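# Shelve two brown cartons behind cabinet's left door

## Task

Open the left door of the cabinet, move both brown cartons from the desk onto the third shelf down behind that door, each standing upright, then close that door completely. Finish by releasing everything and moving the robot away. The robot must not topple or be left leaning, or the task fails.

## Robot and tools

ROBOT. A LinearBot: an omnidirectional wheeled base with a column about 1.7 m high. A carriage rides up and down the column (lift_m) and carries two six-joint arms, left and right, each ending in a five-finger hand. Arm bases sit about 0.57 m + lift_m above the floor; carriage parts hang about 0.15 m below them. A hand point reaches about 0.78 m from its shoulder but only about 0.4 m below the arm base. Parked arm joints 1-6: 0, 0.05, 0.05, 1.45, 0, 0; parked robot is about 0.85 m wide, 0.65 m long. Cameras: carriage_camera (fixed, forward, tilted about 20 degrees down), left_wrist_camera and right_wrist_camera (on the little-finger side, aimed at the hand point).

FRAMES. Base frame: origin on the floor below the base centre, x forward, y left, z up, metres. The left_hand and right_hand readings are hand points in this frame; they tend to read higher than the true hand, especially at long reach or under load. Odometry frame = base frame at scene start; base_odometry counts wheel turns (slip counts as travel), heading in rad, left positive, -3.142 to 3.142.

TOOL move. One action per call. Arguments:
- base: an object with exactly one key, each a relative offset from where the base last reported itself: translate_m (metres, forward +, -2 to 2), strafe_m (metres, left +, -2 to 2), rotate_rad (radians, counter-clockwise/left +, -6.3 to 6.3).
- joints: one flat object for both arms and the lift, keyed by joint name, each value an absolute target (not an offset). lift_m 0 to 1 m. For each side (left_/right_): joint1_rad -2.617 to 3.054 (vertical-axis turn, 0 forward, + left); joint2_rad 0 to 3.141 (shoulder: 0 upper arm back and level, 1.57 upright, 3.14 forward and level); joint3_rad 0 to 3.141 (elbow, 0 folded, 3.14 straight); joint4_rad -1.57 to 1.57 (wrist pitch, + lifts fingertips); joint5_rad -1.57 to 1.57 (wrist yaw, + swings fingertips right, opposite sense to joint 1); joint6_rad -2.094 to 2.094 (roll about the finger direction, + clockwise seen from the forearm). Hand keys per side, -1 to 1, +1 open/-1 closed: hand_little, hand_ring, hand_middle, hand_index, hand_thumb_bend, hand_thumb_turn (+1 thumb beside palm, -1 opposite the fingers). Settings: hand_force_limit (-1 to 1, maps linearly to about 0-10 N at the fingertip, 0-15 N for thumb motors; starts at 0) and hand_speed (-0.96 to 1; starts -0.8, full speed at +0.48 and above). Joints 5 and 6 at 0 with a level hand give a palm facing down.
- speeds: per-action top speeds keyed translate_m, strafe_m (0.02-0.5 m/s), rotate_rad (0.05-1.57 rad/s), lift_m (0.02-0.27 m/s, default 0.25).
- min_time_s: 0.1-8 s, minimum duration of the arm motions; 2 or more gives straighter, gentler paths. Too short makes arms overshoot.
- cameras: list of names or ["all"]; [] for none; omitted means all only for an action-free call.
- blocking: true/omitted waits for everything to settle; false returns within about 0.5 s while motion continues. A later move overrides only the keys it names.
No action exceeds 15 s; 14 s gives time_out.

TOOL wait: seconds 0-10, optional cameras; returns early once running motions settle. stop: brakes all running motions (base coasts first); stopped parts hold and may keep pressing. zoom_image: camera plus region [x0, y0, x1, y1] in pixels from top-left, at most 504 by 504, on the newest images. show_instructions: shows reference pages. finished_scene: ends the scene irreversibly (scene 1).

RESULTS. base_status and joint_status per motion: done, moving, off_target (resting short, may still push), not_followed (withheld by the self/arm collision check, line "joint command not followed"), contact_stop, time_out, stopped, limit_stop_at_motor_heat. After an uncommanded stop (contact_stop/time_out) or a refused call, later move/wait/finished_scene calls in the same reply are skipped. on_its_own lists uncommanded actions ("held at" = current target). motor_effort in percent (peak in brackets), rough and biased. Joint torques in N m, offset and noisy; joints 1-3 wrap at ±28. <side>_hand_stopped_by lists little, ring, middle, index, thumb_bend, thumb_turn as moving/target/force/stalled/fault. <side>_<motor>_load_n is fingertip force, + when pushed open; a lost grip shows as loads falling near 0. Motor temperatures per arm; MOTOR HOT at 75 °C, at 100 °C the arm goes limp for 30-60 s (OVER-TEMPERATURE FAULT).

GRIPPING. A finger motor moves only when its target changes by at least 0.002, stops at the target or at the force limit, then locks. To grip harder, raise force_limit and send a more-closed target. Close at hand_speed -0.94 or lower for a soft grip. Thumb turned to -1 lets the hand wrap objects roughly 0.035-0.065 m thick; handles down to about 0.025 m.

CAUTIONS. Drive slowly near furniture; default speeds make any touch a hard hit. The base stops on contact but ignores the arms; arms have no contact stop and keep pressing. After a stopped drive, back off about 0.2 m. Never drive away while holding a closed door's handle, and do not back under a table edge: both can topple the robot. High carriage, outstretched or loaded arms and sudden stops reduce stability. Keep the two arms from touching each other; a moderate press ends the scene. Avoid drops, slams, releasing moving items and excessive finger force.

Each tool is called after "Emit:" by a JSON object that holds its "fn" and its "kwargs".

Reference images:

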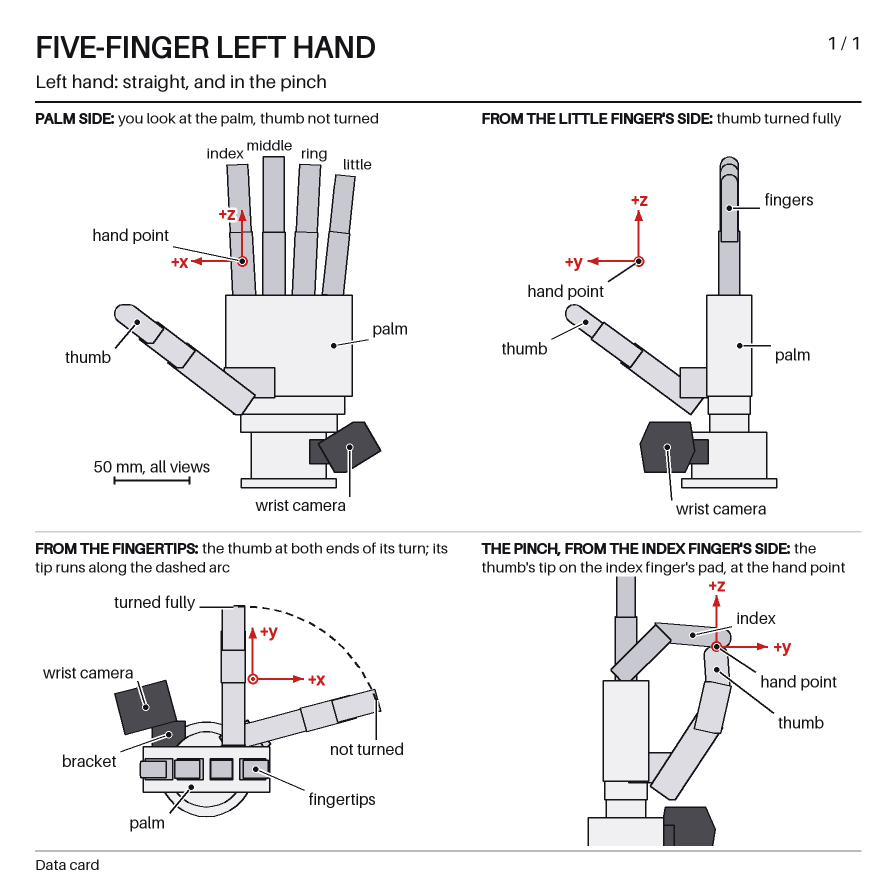

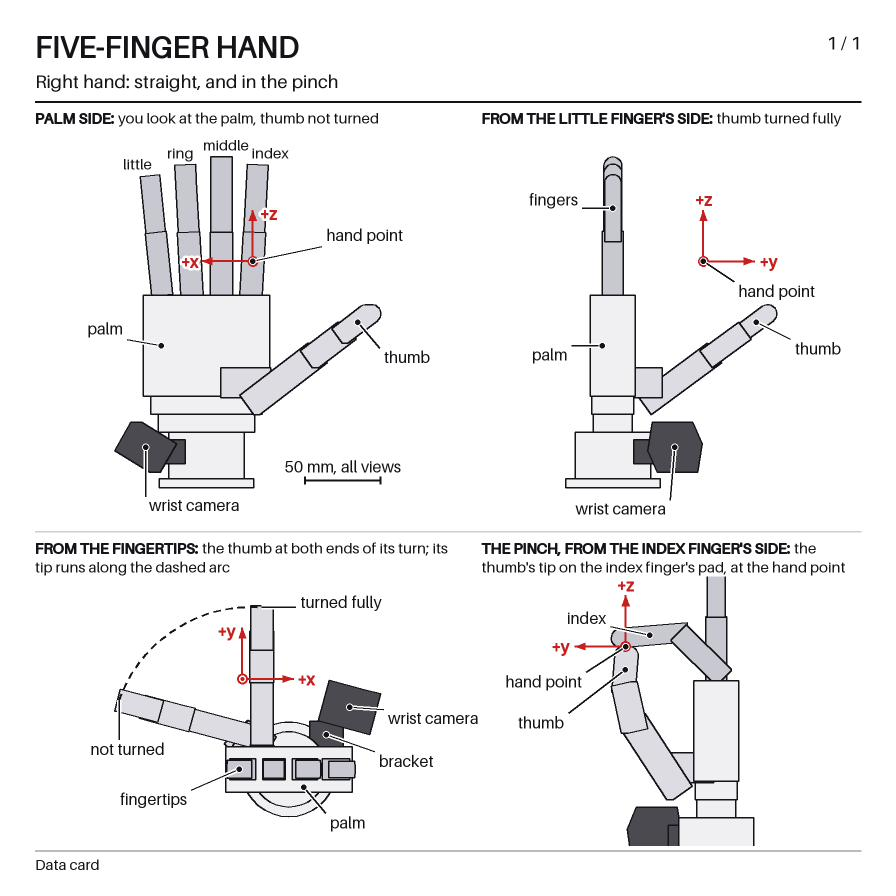

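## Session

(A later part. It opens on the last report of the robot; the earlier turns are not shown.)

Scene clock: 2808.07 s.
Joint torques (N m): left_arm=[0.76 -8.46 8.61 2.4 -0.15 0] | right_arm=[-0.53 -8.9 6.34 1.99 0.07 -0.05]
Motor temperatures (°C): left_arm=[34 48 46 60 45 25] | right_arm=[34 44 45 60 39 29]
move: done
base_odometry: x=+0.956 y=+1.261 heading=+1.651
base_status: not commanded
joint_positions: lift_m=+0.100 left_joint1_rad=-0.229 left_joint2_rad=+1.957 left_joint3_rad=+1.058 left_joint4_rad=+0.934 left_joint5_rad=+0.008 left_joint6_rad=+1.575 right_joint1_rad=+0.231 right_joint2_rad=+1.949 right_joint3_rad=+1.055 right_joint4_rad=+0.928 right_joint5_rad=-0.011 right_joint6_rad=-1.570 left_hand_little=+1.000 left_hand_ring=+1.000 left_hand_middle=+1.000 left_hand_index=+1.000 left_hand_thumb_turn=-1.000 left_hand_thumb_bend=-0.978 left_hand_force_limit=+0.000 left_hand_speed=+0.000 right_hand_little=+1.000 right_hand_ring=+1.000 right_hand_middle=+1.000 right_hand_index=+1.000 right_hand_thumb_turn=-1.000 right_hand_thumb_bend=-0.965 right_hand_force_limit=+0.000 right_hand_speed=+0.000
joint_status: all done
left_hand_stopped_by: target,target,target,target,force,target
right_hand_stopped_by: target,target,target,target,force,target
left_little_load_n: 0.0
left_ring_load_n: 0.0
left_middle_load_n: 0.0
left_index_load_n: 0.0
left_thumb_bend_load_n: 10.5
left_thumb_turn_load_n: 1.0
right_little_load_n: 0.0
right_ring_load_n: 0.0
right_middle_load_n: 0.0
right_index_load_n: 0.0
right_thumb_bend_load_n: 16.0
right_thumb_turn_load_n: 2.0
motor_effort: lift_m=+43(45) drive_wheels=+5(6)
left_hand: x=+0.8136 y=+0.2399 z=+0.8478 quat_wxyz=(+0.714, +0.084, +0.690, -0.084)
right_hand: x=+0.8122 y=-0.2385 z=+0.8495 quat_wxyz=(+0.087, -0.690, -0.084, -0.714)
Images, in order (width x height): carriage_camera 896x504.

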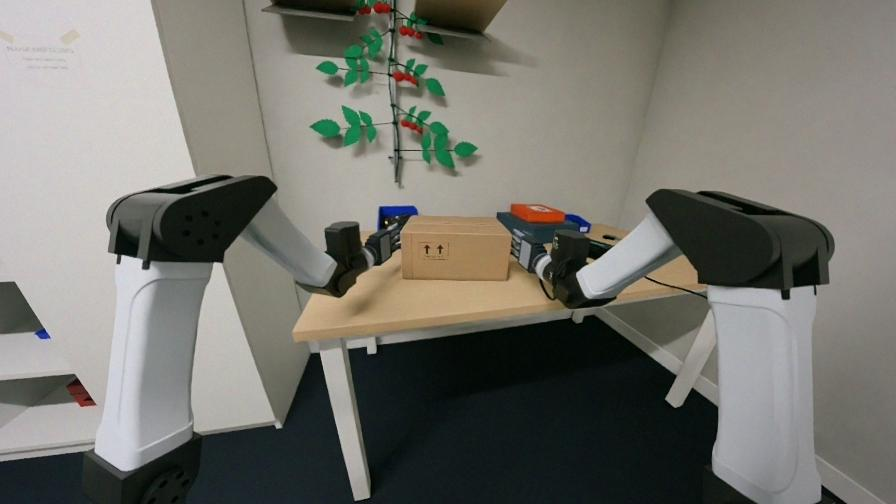

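Emit:
{"fn": "move", "kwargs": {"base": {"translate_m": 0.023}, "joints": {"lift_m": 0.108}, "speeds": {"translate_m": 0.04, "lift_m": 0.03}}}

Emit:
{"fn": "move", "kwargs": {"joints": {"left_joint1_rad": -0.265, "right_joint1_rad": 0.265, "left_joint5_rad": 0.03, "right_joint5_rad": -0.03}, "min_time_s": 2}}

Emit:
{"fn": "move", "kwargs": {"joints": {"left_joint1_rad": -0.365, "right_joint1_rad": 0.365, "left_joint5_rad": 0.28, "right_joint5_rad": -0.28, "left_joint4_rad": 0.98, "right_joint4_rad": 0.98}, "min_time_s": 3}}

Emit:
{"fn": "move", "kwargs": {"joints": {"lift_m": 0.16}, "speeds": {"lift_m": 0.02}, "cameras": ["all"]}}

Emit:
{"fn": "zoom_image", "kwargs": {"camera": "carriage_camera", "region": [340, 150, 580, 320]}}

Scene clock: 2815.43 s.
Joint torques (N m): left_arm=[0.66 -8.32 8.62 2.5 -0.14 -0.02] | right_arm=[-0.5 -9.18 6.37 2.04 0.09 -0.06]
Motor temperatures (°C): left_arm=[34 48 46 58 43 25] | right_arm=[33 44 45 59 38 29]
move: done
base_odometry: x=+0.954 y=+1.284 heading=+1.651
base_status: done
joint_positions: lift_m=+0.108 left_joint1_rad=-0.228 left_joint2_rad=+1.957 left_joint3_rad=+1.058 left_joint4_rad=+0.929 left_joint5_rad=+0.007 left_joint6_rad=+1.575 right_joint1_rad=+0.229 right_joint2_rad=+1.949 right_joint3_rad=+1.055 right_joint4_rad=+0.925 right_joint5_rad=-0.010 right_joint6_rad=-1.570 left_hand_little=+1.000 left_hand_ring=+1.000 left_hand_middle=+1.000 left_hand_index=+1.000 left_hand_thumb_turn=-1.000 left_hand_thumb_bend=-0.978 left_hand_force_limit=+0.000 left_hand_speed=+0.000 right_hand_little=+1.000 right_hand_ring=+1.000 right_hand_middle=+1.000 right_hand_index=+1.000 right_hand_thumb_turn=-1.000 right_hand_thumb_bend=-0.965 right_hand_force_limit=+0.000 right_hand_speed=+0.000
joint_status: all done
left_hand_stopped_by: target,target,target,target,force,target
right_hand_stopped_by: target,target,target,target,force,target
left_little_load_n: 0.0
left_ring_load_n: 0.0
left_middle_load_n: 0.0
left_index_load_n: 0.0
left_thumb_bend_load_n: 10.5
left_thumb_turn_load_n: 1.0
right_little_load_n: 0.0
right_ring_load_n: 0.0
right_middle_load_n: 0.0
right_index_load_n: 0.0
right_thumb_bend_load_n: 15.5
right_thumb_turn_load_n: 2.5
motor_effort: lift_m=+44(50) drive_wheels=+5(14)
left_hand: x=+0.8135 y=+0.2409 z=+0.8542 quat_wxyz=(+0.712, +0.083, +0.692, -0.083)
right_hand: x=+0.8123 y=-0.2395 z=+0.8565 quat_wxyz=(+0.086, -0.691, -0.083, -0.713)
pictures: none

Scene clock: 2817.73 s.
Joint torques (N m): left_arm=[-0.64 -8.51 8.61 2.46 0.13 -0.02] | right_arm=[1.01 -9.01 6.35 2.06 -0.2 -0.08]
Motor temperatures (°C): left_arm=[34 48 46 58 43 25] | right_arm=[33 44 45 58 38 29]
move: done
base_odometry: x=+0.954 y=+1.284 heading=+1.651
base_status: not commanded
joint_positions: lift_m=+0.108 left_joint1_rad=-0.252 left_joint2_rad=+1.957 left_joint3_rad=+1.058 left_joint4_rad=+0.929 left_joint5_rad=+0.013 left_joint6_rad=+1.575 right_joint1_rad=+0.254 right_joint2_rad=+1.949 right_joint3_rad=+1.055 right_joint4_rad=+0.925 right_joint5_rad=-0.011 right_joint6_rad=-1.570 left_hand_little=+1.000 left_hand_ring=+1.000 left_hand_middle=+1.000 left_hand_index=+1.000 left_hand_thumb_turn=-1.000 left_hand_thumb_bend=-0.978 left_hand_force_limit=+0.000 left_hand_speed=+0.000 right_hand_little=+1.000 right_hand_ring=+1.000 right_hand_middle=+1.000 right_hand_index=+1.000 right_hand_thumb_turn=-1.000 right_hand_thumb_bend=-0.965 right_hand_force_limit=+0.000 right_hand_speed=+0.000
joint_status: all done
left_hand_stopped_by: target,target,target,target,force,target
right_hand_stopped_by: target,target,target,target,force,target
left_little_load_n: 0.0
left_ring_load_n: 0.0
left_middle_load_n: -1.0
left_index_load_n: 0.0
left_thumb_bend_load_n: 11.0
left_thumb_turn_load_n: 1.0
right_little_load_n: 0.0
right_ring_load_n: 0.0
right_middle_load_n: -0.5
right_index_load_n: 0.0
right_thumb_bend_load_n: 16.0
right_thumb_turn_load_n: 2.0
motor_effort: lift_m=+45(47) drive_wheels=+5(6)
left_hand: x=+0.8116 y=+0.2256 z=+0.8542 quat_wxyz=(+0.711, +0.093, +0.691, -0.093)
right_hand: x=+0.8102 y=-0.2254 z=+0.8565 quat_wxyz=(+0.095, -0.690, -0.091, -0.712)
pictures: none

Scene clock: 2821.03 s.
Joint torques (N m): left_arm=[-7.84 -8.46 8.54 2.99 2.59 -0.06] | right_arm=[8.51 -8.9 6.32 2.48 -2.44 -0.08]
Motor temperatures (°C): left_arm=[34 48 46 59 43 25] | right_arm=[33 44 45 58 38 29]
move: off_target
base_odometry: x=+0.954 y=+1.284 heading=+1.651
base_status: not commanded
joint_positions: lift_m=+0.108 left_joint1_rad=-0.272 left_joint2_rad=+1.957 left_joint3_rad=+1.058 left_joint4_rad=+0.932 left_joint5_rad=+0.002 left_joint6_rad=+1.575 right_joint1_rad=+0.264 right_joint2_rad=+1.949 right_joint3_rad=+1.055 right_joint4_rad=+0.928 right_joint5_rad=-0.011 right_joint6_rad=-1.570 left_hand_little=+1.000 left_hand_ring=+1.000 left_hand_middle=+0.999 left_hand_index=+1.000 left_hand_thumb_turn=-1.000 left_hand_thumb_bend=-0.978 left_hand_force_limit=+0.000 left_hand_speed=+0.000 right_hand_little=+1.000 right_hand_ring=+1.000 right_hand_middle=+0.999 right_hand_index=+1.000 right_hand_thumb_turn=-1.000 right_hand_thumb_bend=-0.965 right_hand_force_limit=+0.000 right_hand_speed=+0.000
joint_status: left_joint1_rad off_target (ended at -0.272, target -0.365); left_joint4_rad off_target (ended at +0.933, target +0.980); left_joint5_rad off_target (ended at +0.002, target +0.280); right_joint1_rad off_target (ended at +0.264, target +0.365); right_joint4_rad off_target (ended at +0.928, target +0.980); right_joint5_rad off_target (ended at -0.011, target -0.280)
left_hand_stopped_by: target,target,target,target,force,target
right_hand_stopped_by: target,target,target,target,force,target
left_little_load_n: 0.0
left_ring_load_n: -2.5
left_middle_load_n: -8.0
left_index_load_n: -2.5
left_thumb_bend_load_n: 11.0
left_thumb_turn_load_n: 1.5
right_little_load_n: 0.0
right_ring_load_n: -3.0
right_middle_load_n: -9.5
right_index_load_n: -1.0
right_thumb_bend_load_n: 16.0
right_thumb_turn_load_n: 2.0
motor_effort: lift_m=+46(47) drive_wheels=+5(5)
left_hand: x=+0.8097 y=+0.2162 z=+0.8552 quat_wxyz=(+0.712, +0.096, +0.689, -0.097)
right_hand: x=+0.8093 y=-0.2191 z=+0.8573 quat_wxyz=(+0.099, -0.688, -0.095, -0.712)
pictures: none

Scene clock: 2823.90 s.
Joint torques (N m): left_arm=[-7.54 -8.39 8.84 3.64 2.55 0] | right_arm=[8.54 -9.05 6.41 3.06 -2.44 -0.07]
Motor temperatures (°C): left_arm=[34 48 46 59 44 25] | right_arm=[33 44 45 59 38 29]
move: done
base_odometry: x=+0.954 y=+1.284 heading=+1.651
base_status: not commanded
joint_positions: lift_m=+0.160 left_joint1_rad=-0.274 left_joint2_rad=+1.957 left_joint3_rad=+1.058 left_joint4_rad=+0.868 left_joint5_rad=+0.001 left_joint6_rad=+1.575 right_joint1_rad=+0.264 right_joint2_rad=+1.949 right_joint3_rad=+1.055 right_joint4_rad=+0.868 right_joint5_rad=-0.011 right_joint6_rad=-1.570 left_hand_little=+1.000 left_hand_ring=+1.000 left_hand_middle=+0.999 left_hand_index=+1.000 left_hand_thumb_turn=-1.000 left_hand_thumb_bend=-0.978 left_hand_force_limit=+0.000 left_hand_speed=+0.000 right_hand_little=+1.000 right_hand_ring=+0.999 right_hand_middle=+0.999 right_hand_index=+1.000 right_hand_thumb_turn=-1.000 right_hand_thumb_bend=-0.965 right_hand_force_limit=+0.000 right_hand_speed=+0.000
joint_status: all done
left_hand_stopped_by: target,target,target,target,force,target
right_hand_stopped_by: target,target,target,target,force,target
left_little_load_n: 0.5
left_ring_load_n: -4.0
left_middle_load_n: -8.0
left_index_load_n: -1.0
left_thumb_bend_load_n: 11.0
left_thumb_turn_load_n: 1.0
right_little_load_n: 0.0
right_ring_load_n: -5.0
right_middle_load_n: -9.5
right_index_load_n: 0.0
right_thumb_bend_load_n: 16.0
right_thumb_turn_load_n: 2.0
motor_effort: lift_m=+46(50) drive_wheels=+4(5)
left_hand: x=+0.8077 y=+0.2159 z=+0.8899 quat_wxyz=(+0.690, +0.100, +0.711, -0.094)
right_hand: x=+0.8076 y=-0.2196 z=+0.8930 quat_wxyz=(+0.096, -0.710, -0.098, -0.691)
pictures: carriage_camera, left_wrist_camera, right_wrist_camera
Images, in order (width x height): carriage_camera 896x504, left_wrist_camera 896x504, right_wrist_camera 896x504.

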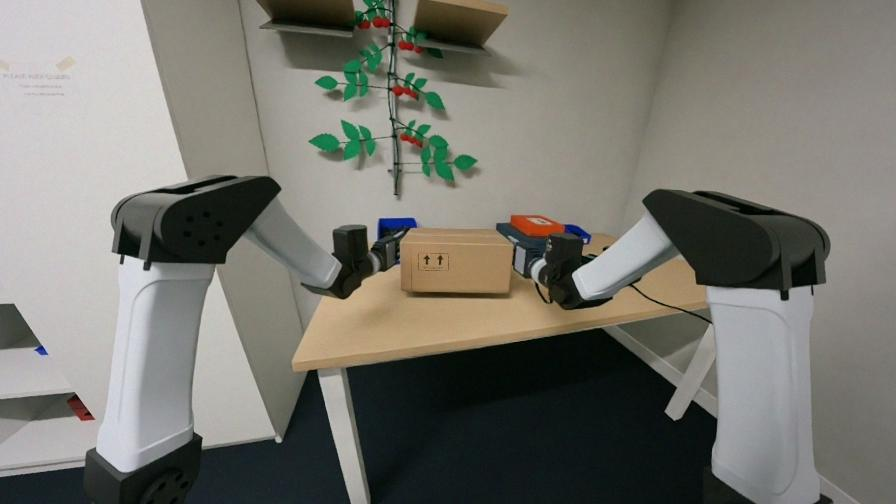

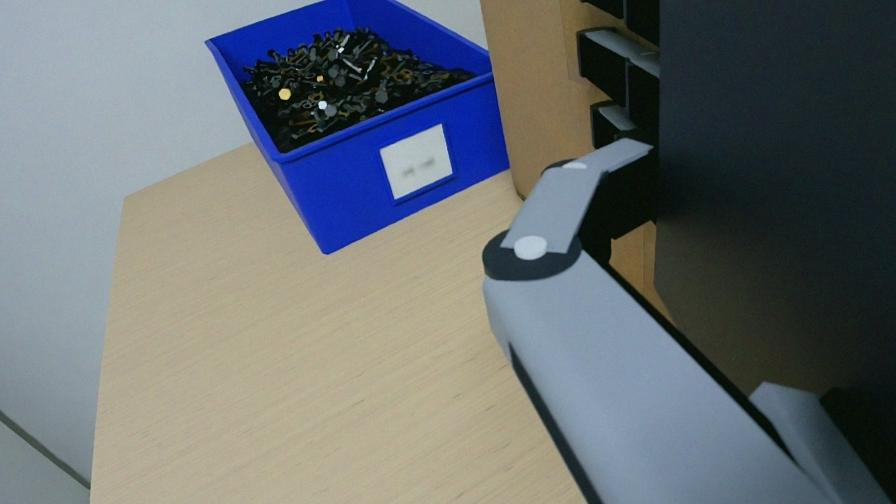

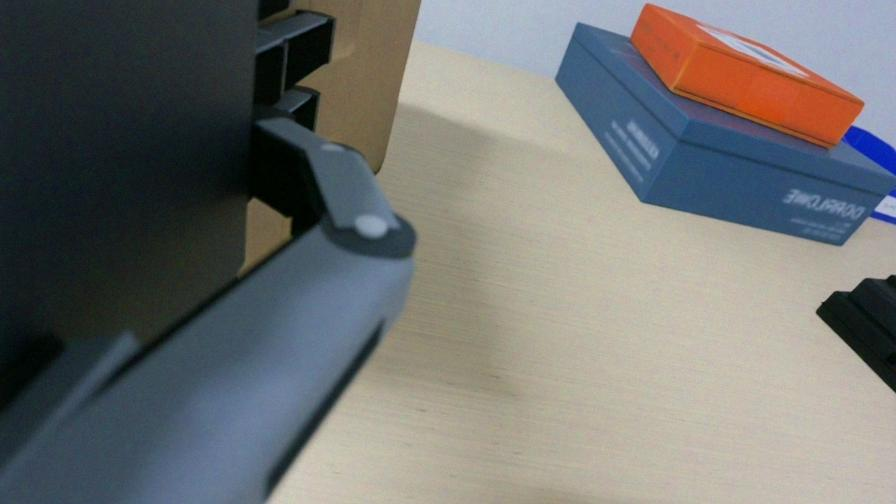

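Scaled by 2.100 from the camera's image (finer frame: 1280x720).

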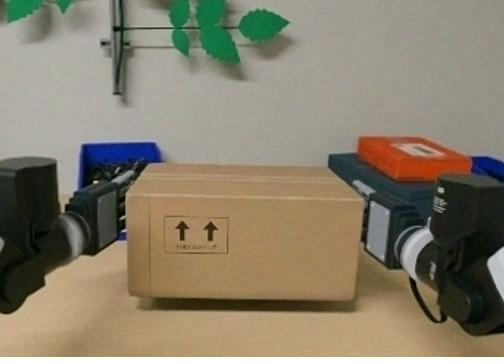

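Emit:
{"fn": "move", "kwargs": {"joints": {"left_joint4_rad": 1.05, "right_joint4_rad": 1.05, "lift_m": 0.2}, "speeds": {"lift_m": 0.02}, "min_time_s": 2, "cameras": ["carriage_camera"]}}

Emit:
{"fn": "zoom_image", "kwargs": {"camera": "carriage_camera", "region": [340, 150, 580, 320]}}

Scene clock: 2831.30 s.
Joint torques (N m): left_arm=[-7.5 -8.59 8.39 3.73 2.57 -0.08] | right_arm=[8.53 -9.02 6.24 3.08 -2.47 -0.09]
Motor temperatures (°C): left_arm=[35 48 46 61 45 25] | right_arm=[34 44 45 61 40 29]
move: off_target
base_odometry: x=+0.954 y=+1.284 heading=+1.651
base_status: not commanded
joint_positions: lift_m=+0.200 left_joint1_rad=-0.274 left_joint2_rad=+1.957 left_joint3_rad=+1.058 left_joint4_rad=+0.930 left_joint5_rad=+0.001 left_joint6_rad=+1.575 right_joint1_rad=+0.264 right_joint2_rad=+1.949 right_joint3_rad=+1.055 right_joint4_rad=+0.928 right_joint5_rad=-0.009 right_joint6_rad=-1.570 left_hand_little=+1.000 left_hand_ring=+1.000 left_hand_middle=+0.999 left_hand_index=+1.000 left_hand_thumb_turn=-1.000 left_hand_thumb_bend=-0.978 left_hand_force_limit=+0.000 left_hand_speed=+0.000 right_hand_little=+1.000 right_hand_ring=+0.999 right_hand_middle=+0.999 right_hand_index=+1.000 right_hand_thumb_turn=-1.000 right_hand_thumb_bend=-0.965 right_hand_force_limit=+0.000 right_hand_speed=+0.000
joint_status: left_joint4_rad off_target (ended at +0.930, target +1.050); right_joint4_rad off_target (ended at +0.928, target +1.050); the others done
left_hand_stopped_by: target,target,target,target,force,target
right_hand_stopped_by: target,target,target,target,force,target
left_little_load_n: 0.0
left_ring_load_n: -3.0
left_middle_load_n: -8.0
left_index_load_n: -2.0
left_thumb_bend_load_n: 10.5
left_thumb_turn_load_n: 1.5
right_little_load_n: 0.0
right_ring_load_n: -3.0
right_middle_load_n: -10.0
right_index_load_n: -1.5
right_thumb_bend_load_n: 16.0
right_thumb_turn_load_n: 2.5
motor_effort: lift_m=+48(51) drive_wheels=+4(5)
left_hand: x=+0.8095 y=+0.2154 z=+0.9464 quat_wxyz=(+0.711, +0.097, +0.690, -0.097)
right_hand: x=+0.8093 y=-0.2195 z=+0.9492 quat_wxyz=(+0.098, -0.689, -0.094, -0.712)
Images, in order (width x height): carriage_camera 896x504.

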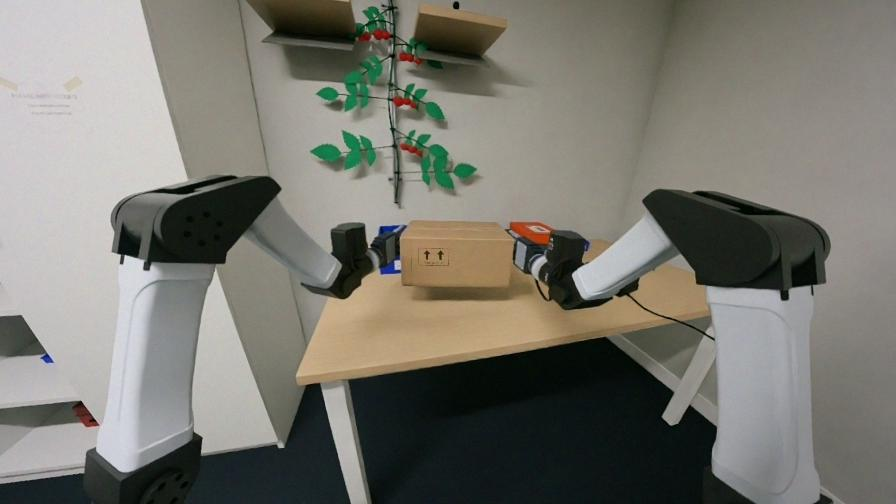

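Scaled by 2.100 from the camera's image (finer frame: 1280x720).

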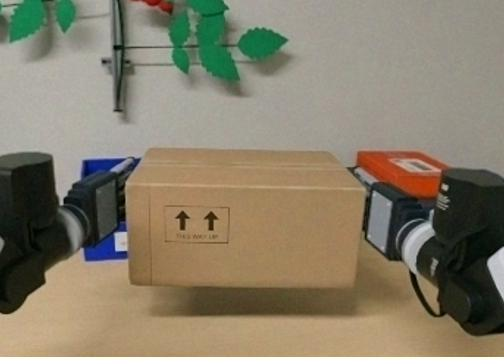

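Emit:
{"fn": "move", "kwargs": {"base": {"translate_m": -0.45}, "speeds": {"translate_m": 0.08}}}

Emit:
{"fn": "move", "kwargs": {"base": {"rotate_rad": 0.279}, "speeds": {"rotate_rad": 0.1}, "cameras": ["carriage_camera"]}}

Emit:
{"fn": "zoom_image", "kwargs": {"camera": "carriage_camera", "region": [340, 150, 580, 320]}}

Scene clock: 2846.13 s.
Joint torques (N m): left_arm=[-7.47 -8.34 8.72 3.63 2.57 -0.07] | right_arm=[8.43 -9.03 6.43 3.04 -2.5 -0.07]
Motor temperatures (°C): left_arm=[36 48 46 65 48 25] | right_arm=[35 44 45 63 42 29]
move: done
base_odometry: x=+0.990 y=+0.835 heading=+1.652
base_status: done
joint_positions: lift_m=+0.200 left_joint1_rad=-0.276 left_joint2_rad=+1.957 left_joint3_rad=+1.058 left_joint4_rad=+0.936 left_joint5_rad=+0.001 left_joint6_rad=+1.575 right_joint1_rad=+0.264 right_joint2_rad=+1.949 right_joint3_rad=+1.055 right_joint4_rad=+0.934 right_joint5_rad=-0.005 right_joint6_rad=-1.570 left_hand_little=+1.000 left_hand_ring=+1.000 left_hand_middle=+0.999 left_hand_index=+1.000 left_hand_thumb_turn=-1.000 left_hand_thumb_bend=-0.978 left_hand_force_limit=+0.000 left_hand_speed=+0.000 right_hand_little=+1.000 right_hand_ring=+0.999 right_hand_middle=+0.999 right_hand_index=+1.000 right_hand_thumb_turn=-1.000 right_hand_thumb_bend=-0.965 right_hand_force_limit=+0.000 right_hand_speed=+0.000
joint_status: not commanded
left_hand_stopped_by: target,target,target,target,force,target
right_hand_stopped_by: target,target,target,target,force,target
left_little_load_n: 0.0
left_ring_load_n: -3.0
left_middle_load_n: -8.0
left_index_load_n: -2.0
left_thumb_bend_load_n: 11.0
left_thumb_turn_load_n: 1.0
right_little_load_n: 0.0
right_ring_load_n: -3.0
right_middle_load_n: -9.5
right_index_load_n: -2.5
right_thumb_bend_load_n: 16.0
right_thumb_turn_load_n: 2.0
motor_effort: lift_m=+47(48) drive_wheels=-3(16)
left_hand: x=+0.8094 y=+0.2142 z=+0.9480 quat_wxyz=(+0.713, +0.097, +0.687, -0.098)
right_hand: x=+0.8094 y=-0.2204 z=+0.9508 quat_wxyz=(+0.097, -0.687, -0.093, -0.715)
pictures: none

Scene clock: 2849.33 s.
Joint torques (N m): left_arm=[-7.12 -8.31 8.28 3.68 2.58 -0.04] | right_arm=[8.36 -9.05 6.38 3.04 -2.56 -0.06]
Motor temperatures (°C): left_arm=[36 48 46 65 49 25] | right_arm=[35 44 45 63 42 29]
move: done
base_odometry: x=+0.990 y=+0.835 heading=+1.931
base_status: done
joint_positions: lift_m=+0.200 left_joint1_rad=-0.279 left_joint2_rad=+1.957 left_joint3_rad=+1.058 left_joint4_rad=+0.935 left_joint5_rad=-0.003 left_joint6_rad=+1.575 right_joint1_rad=+0.265 right_joint2_rad=+1.949 right_joint3_rad=+1.055 right_joint4_rad=+0.934 right_joint5_rad=+0.002 right_joint6_rad=-1.570 left_hand_little=+1.000 left_hand_ring=+1.000 left_hand_middle=+0.999 left_hand_index=+1.000 left_hand_thumb_turn=-1.000 left_hand_thumb_bend=-0.978 left_hand_force_limit=+0.000 left_hand_speed=+0.000 right_hand_little=+1.000 right_hand_ring=+0.999 right_hand_middle=+0.999 right_hand_index=+1.000 right_hand_thumb_turn=-1.000 right_hand_thumb_bend=-0.965 right_hand_force_limit=+0.000 right_hand_speed=+0.000
joint_status: not commanded
left_hand_stopped_by: target,target,target,target,force,target
right_hand_stopped_by: target,target,target,target,force,target
left_little_load_n: 0.0
left_ring_load_n: -3.0
left_middle_load_n: -8.0
left_index_load_n: -2.0
left_thumb_bend_load_n: 10.5
left_thumb_turn_load_n: 1.5
right_little_load_n: 0.0
right_ring_load_n: -3.0
right_middle_load_n: -9.5
right_index_load_n: -2.0
right_thumb_bend_load_n: 16.0
right_thumb_turn_load_n: 2.5
motor_effort: lift_m=+47(48) drive_wheels=-9(12)
left_hand: x=+0.8091 y=+0.2133 z=+0.9478 quat_wxyz=(+0.713, +0.097, +0.688, -0.098)
right_hand: x=+0.8093 y=-0.2213 z=+0.9507 quat_wxyz=(+0.095, -0.687, -0.090, -0.715)
Images, in order (width x height): carriage_camera 896x504.

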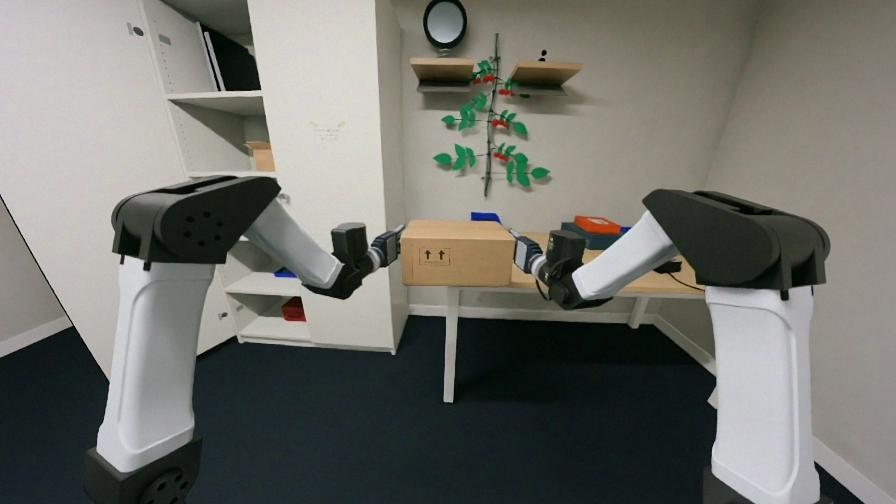

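Scaled by 2.100 from the camera's image (finer frame: 1280x720).

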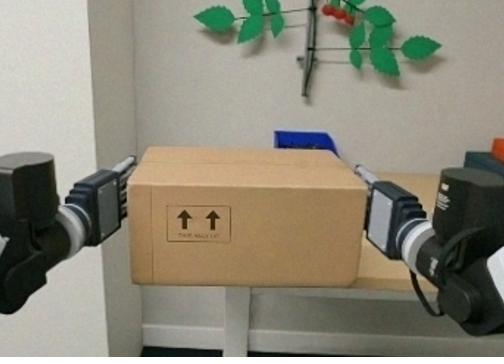

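Emit:
{"fn": "move", "kwargs": {"base": {"strafe_m": 1.19}, "speeds": {"strafe_m": 0.12}, "cameras": ["all"]}}

Scene clock: 2862.03 s.
Joint torques (N m): left_arm=[-7.15 -8.53 8.49 3.65 2.6 -0.04] | right_arm=[8.38 -9.02 6.39 3.05 -2.58 -0.07]
Motor temperatures (°C): left_arm=[36 48 46 65 50 25] | right_arm=[36 44 45 65 44 29]
move: done
base_odometry: x=-0.124 y=+0.415 heading=+1.932
base_status: done
joint_positions: lift_m=+0.200 left_joint1_rad=-0.280 left_joint2_rad=+1.957 left_joint3_rad=+1.058 left_joint4_rad=+0.935 left_joint5_rad=-0.003 left_joint6_rad=+1.575 right_joint1_rad=+0.265 right_joint2_rad=+1.949 right_joint3_rad=+1.055 right_joint4_rad=+0.934 right_joint5_rad=+0.004 right_joint6_rad=-1.570 left_hand_little=+1.000 left_hand_ring=+1.000 left_hand_middle=+0.999 left_hand_index=+1.000 left_hand_thumb_turn=-1.000 left_hand_thumb_bend=-0.978 left_hand_force_limit=+0.000 left_hand_speed=+0.000 right_hand_little=+1.000 right_hand_ring=+0.999 right_hand_middle=+0.999 right_hand_index=+1.000 right_hand_thumb_turn=-1.000 right_hand_thumb_bend=-0.965 right_hand_force_limit=+0.000 right_hand_speed=+0.000
joint_status: not commanded
left_hand_stopped_by: target,target,target,target,force,target
right_hand_stopped_by: target,target,target,target,force,target
left_little_load_n: 0.0
left_ring_load_n: -3.0
left_middle_load_n: -8.0
left_index_load_n: -2.0
left_thumb_bend_load_n: 11.0
left_thumb_turn_load_n: 1.5
right_little_load_n: 0.0
right_ring_load_n: -3.0
right_middle_load_n: -9.5
right_index_load_n: -2.5
right_thumb_bend_load_n: 16.0
right_thumb_turn_load_n: 2.0
motor_effort: lift_m=+46(49) drive_wheels=-9(18)
left_hand: x=+0.8090 y=+0.2128 z=+0.9478 quat_wxyz=(+0.713, +0.097, +0.688, -0.098)
right_hand: x=+0.8092 y=-0.2217 z=+0.9507 quat_wxyz=(+0.094, -0.687, -0.090, -0.715)
pictures: carriage_camera, left_wrist_camera, right_wrist_camera
Images, in order (width x height): carriage_camera 896x504, left_wrist_camera 896x504, right_wrist_camera 896x504.

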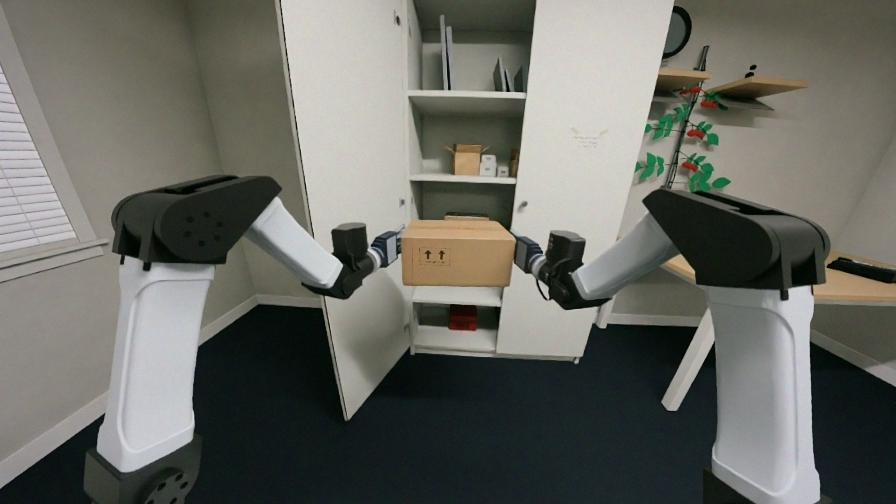

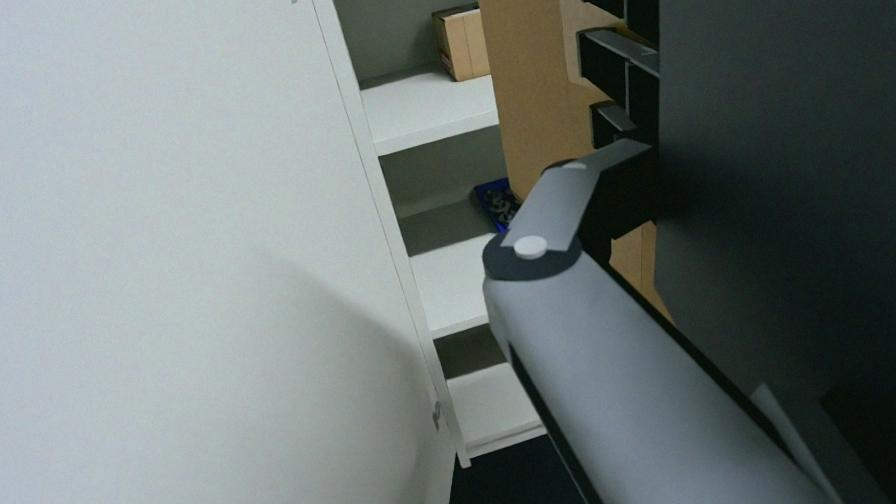

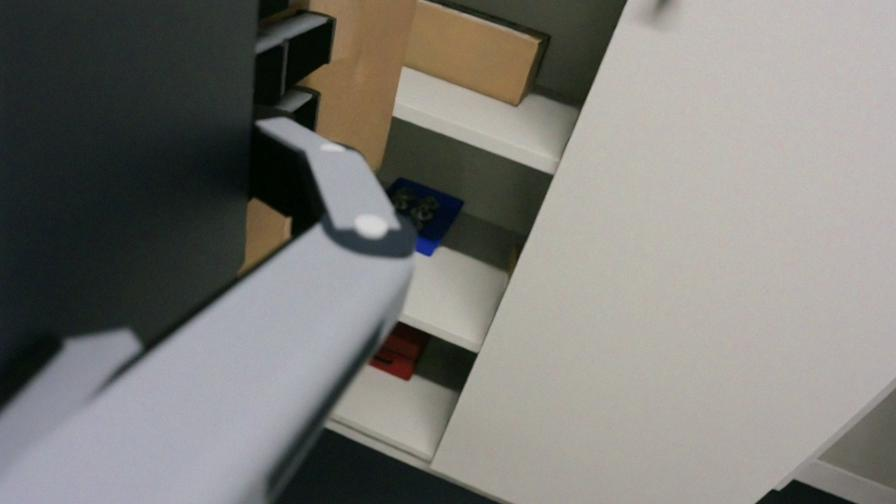

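Emit:
{"fn": "move", "kwargs": {"base": {"translate_m": 0.25}, "speeds": {"translate_m": 0.08}, "cameras": ["all"]}}

Scene clock: 2872.53 s.
Joint torques (N m): left_arm=[-6.97 -8.43 8.42 3.67 2.6 -0.03] | right_arm=[8.39 -8.98 6.32 3.11 -2.58 -0.08]
Motor temperatures (°C): left_arm=[36 48 46 65 51 25] | right_arm=[36 44 45 66 44 29]
move: done
base_odometry: x=-0.212 y=+0.649 heading=+1.932
base_status: done
joint_positions: lift_m=+0.200 left_joint1_rad=-0.280 left_joint2_rad=+1.957 left_joint3_rad=+1.057 left_joint4_rad=+0.935 left_joint5_rad=-0.004 left_joint6_rad=+1.575 right_joint1_rad=+0.265 right_joint2_rad=+1.949 right_joint3_rad=+1.054 right_joint4_rad=+0.933 right_joint5_rad=+0.004 right_joint6_rad=-1.570 left_hand_little=+1.000 left_hand_ring=+1.000 left_hand_middle=+0.999 left_hand_index=+1.000 left_hand_thumb_turn=-1.000 left_hand_thumb_bend=-0.978 left_hand_force_limit=+0.000 left_hand_speed=+0.000 right_hand_little=+1.000 right_hand_ring=+0.999 right_hand_middle=+0.999 right_hand_index=+1.000 right_hand_thumb_turn=-1.000 right_hand_thumb_bend=-0.965 right_hand_force_limit=+0.000 right_hand_speed=+0.000
joint_status: not commanded
left_hand_stopped_by: target,target,target,target,force,target
right_hand_stopped_by: target,target,target,target,force,target
left_little_load_n: 0.0
left_ring_load_n: -3.0
left_middle_load_n: -8.0
left_index_load_n: -2.0
left_thumb_bend_load_n: 11.0
left_thumb_turn_load_n: 1.5
right_little_load_n: 0.0
right_ring_load_n: -3.0
right_middle_load_n: -9.5
right_index_load_n: -2.5
right_thumb_bend_load_n: 16.0
right_thumb_turn_load_n: 2.5
motor_effort: lift_m=+48(49) drive_wheels=-7(13)
left_hand: x=+0.8088 y=+0.2129 z=+0.9474 quat_wxyz=(+0.712, +0.097, +0.688, -0.098)
right_hand: x=+0.8091 y=-0.2215 z=+0.9504 quat_wxyz=(+0.094, -0.687, -0.090, -0.715)
pictures: carriage_camera, left_wrist_camera, right_wrist_camera
Images, in order (width x height): carriage_camera 896x504, left_wrist_camera 896x504, right_wrist_camera 896x504.

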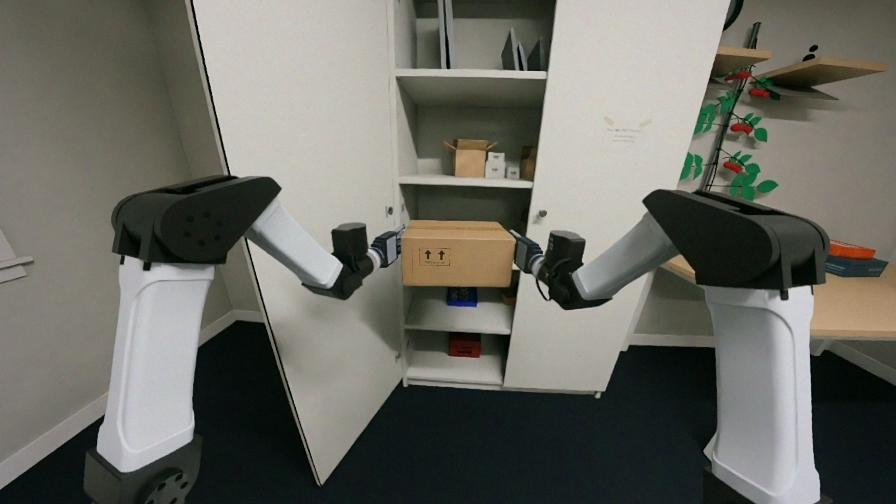

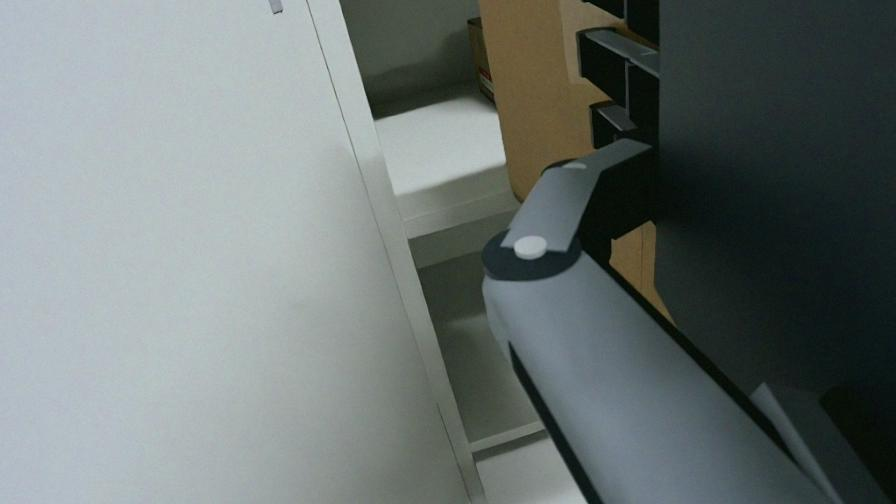

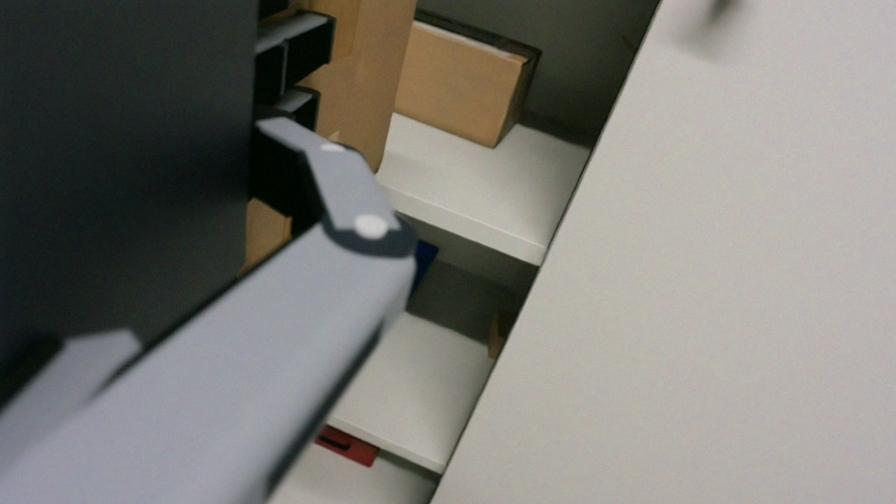

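Emit:
{"fn": "zoom_image", "kwargs": {"camera": "carriage_camera", "region": [340, 130, 580, 400]}}

Scaled by 1.867 from the camera's image (finer frame: 1280x720).

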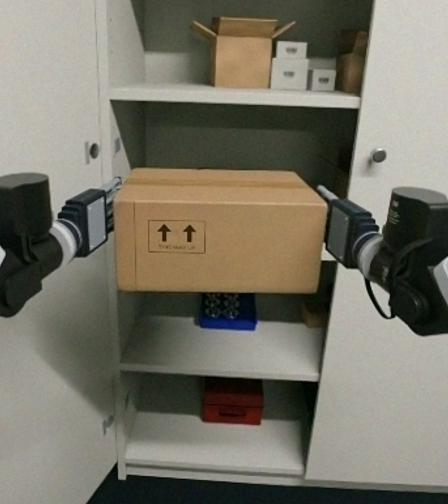

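Emit:
{"fn": "move", "kwargs": {"base": {"rotate_rad": -0.045}, "speeds": {"rotate_rad": 0.06}, "cameras": ["all"]}}

Emit:
{"fn": "zoom_image", "kwargs": {"camera": "carriage_camera", "region": [340, 130, 580, 400]}}

Scene clock: 2889.27 s.
Joint torques (N m): left_arm=[-6.8 -8.42 8.59 3.67 2.63 -0.1] | right_arm=[8.42 -9.02 6.23 3.07 -2.61 -0.07]
Motor temperatures (°C): left_arm=[37 48 46 66 53 25] | right_arm=[37 44 45 68 46 29]
move: done
base_odometry: x=-0.213 y=+0.649 heading=+1.888
base_status: done
joint_positions: lift_m=+0.200 left_joint1_rad=-0.280 left_joint2_rad=+1.957 left_joint3_rad=+1.057 left_joint4_rad=+0.936 left_joint5_rad=-0.004 left_joint6_rad=+1.575 right_joint1_rad=+0.266 right_joint2_rad=+1.949 right_joint3_rad=+1.054 right_joint4_rad=+0.934 right_joint5_rad=+0.006 right_joint6_rad=-1.570 left_hand_little=+1.000 left_hand_ring=+1.000 left_hand_middle=+0.999 left_hand_index=+1.000 left_hand_thumb_turn=-1.000 left_hand_thumb_bend=-0.978 left_hand_force_limit=+0.000 left_hand_speed=+0.000 right_hand_little=+1.000 right_hand_ring=+0.999 right_hand_middle=+0.999 right_hand_index=+1.000 right_hand_thumb_turn=-1.000 right_hand_thumb_bend=-0.965 right_hand_force_limit=+0.000 right_hand_speed=+0.000
joint_status: not commanded
left_hand_stopped_by: target,target,target,target,force,target
right_hand_stopped_by: target,target,target,target,force,target
left_little_load_n: 0.0
left_ring_load_n: -3.0
left_middle_load_n: -8.0
left_index_load_n: -2.0
left_thumb_bend_load_n: 11.0
left_thumb_turn_load_n: 1.0
right_little_load_n: 0.0
right_ring_load_n: -3.0
right_middle_load_n: -9.5
right_index_load_n: -2.5
right_thumb_bend_load_n: 16.0
right_thumb_turn_load_n: 2.5
motor_effort: lift_m=+47(48) drive_wheels=-8(12)
left_hand: x=+0.8088 y=+0.2124 z=+0.9476 quat_wxyz=(+0.713, +0.097, +0.688, -0.098)
right_hand: x=+0.8091 y=-0.2216 z=+0.9505 quat_wxyz=(+0.094, -0.687, -0.089, -0.715)
pictures: carriage_camera, left_wrist_camera, right_wrist_camera
Images, in order (width x height): carriage_camera 896x504, left_wrist_camera 896x504, right_wrist_camera 896x504.

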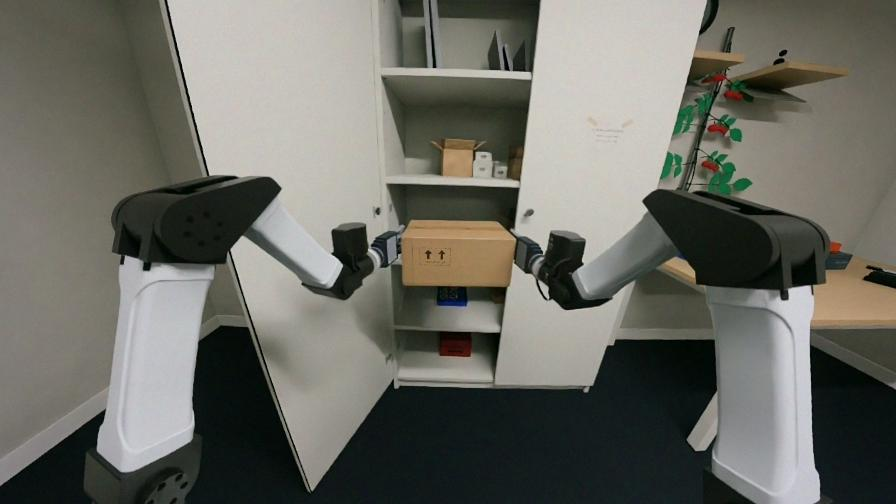

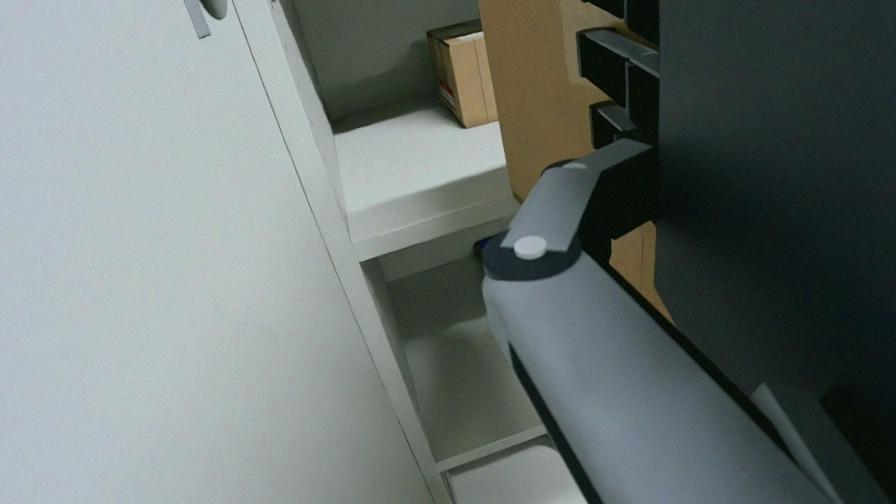

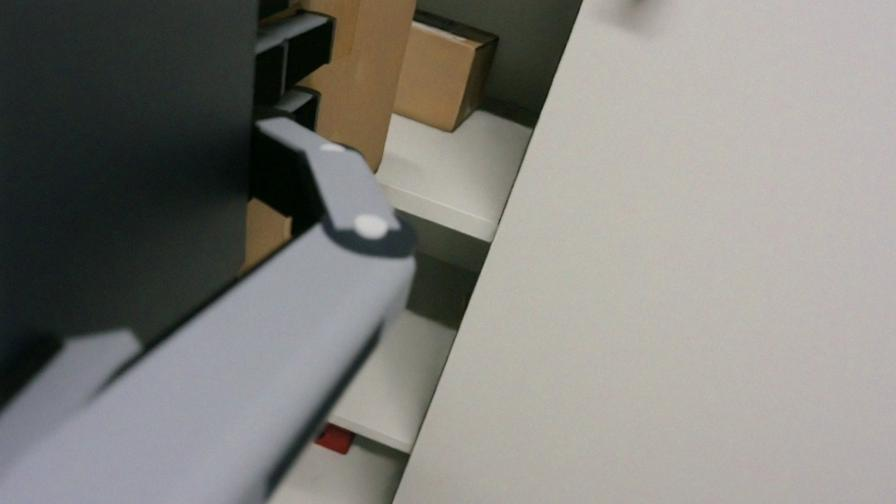

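Scaled by 1.867 from the camera's image (finer frame: 1280x720).

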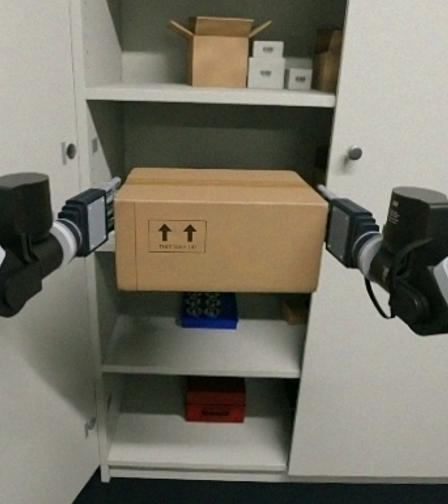

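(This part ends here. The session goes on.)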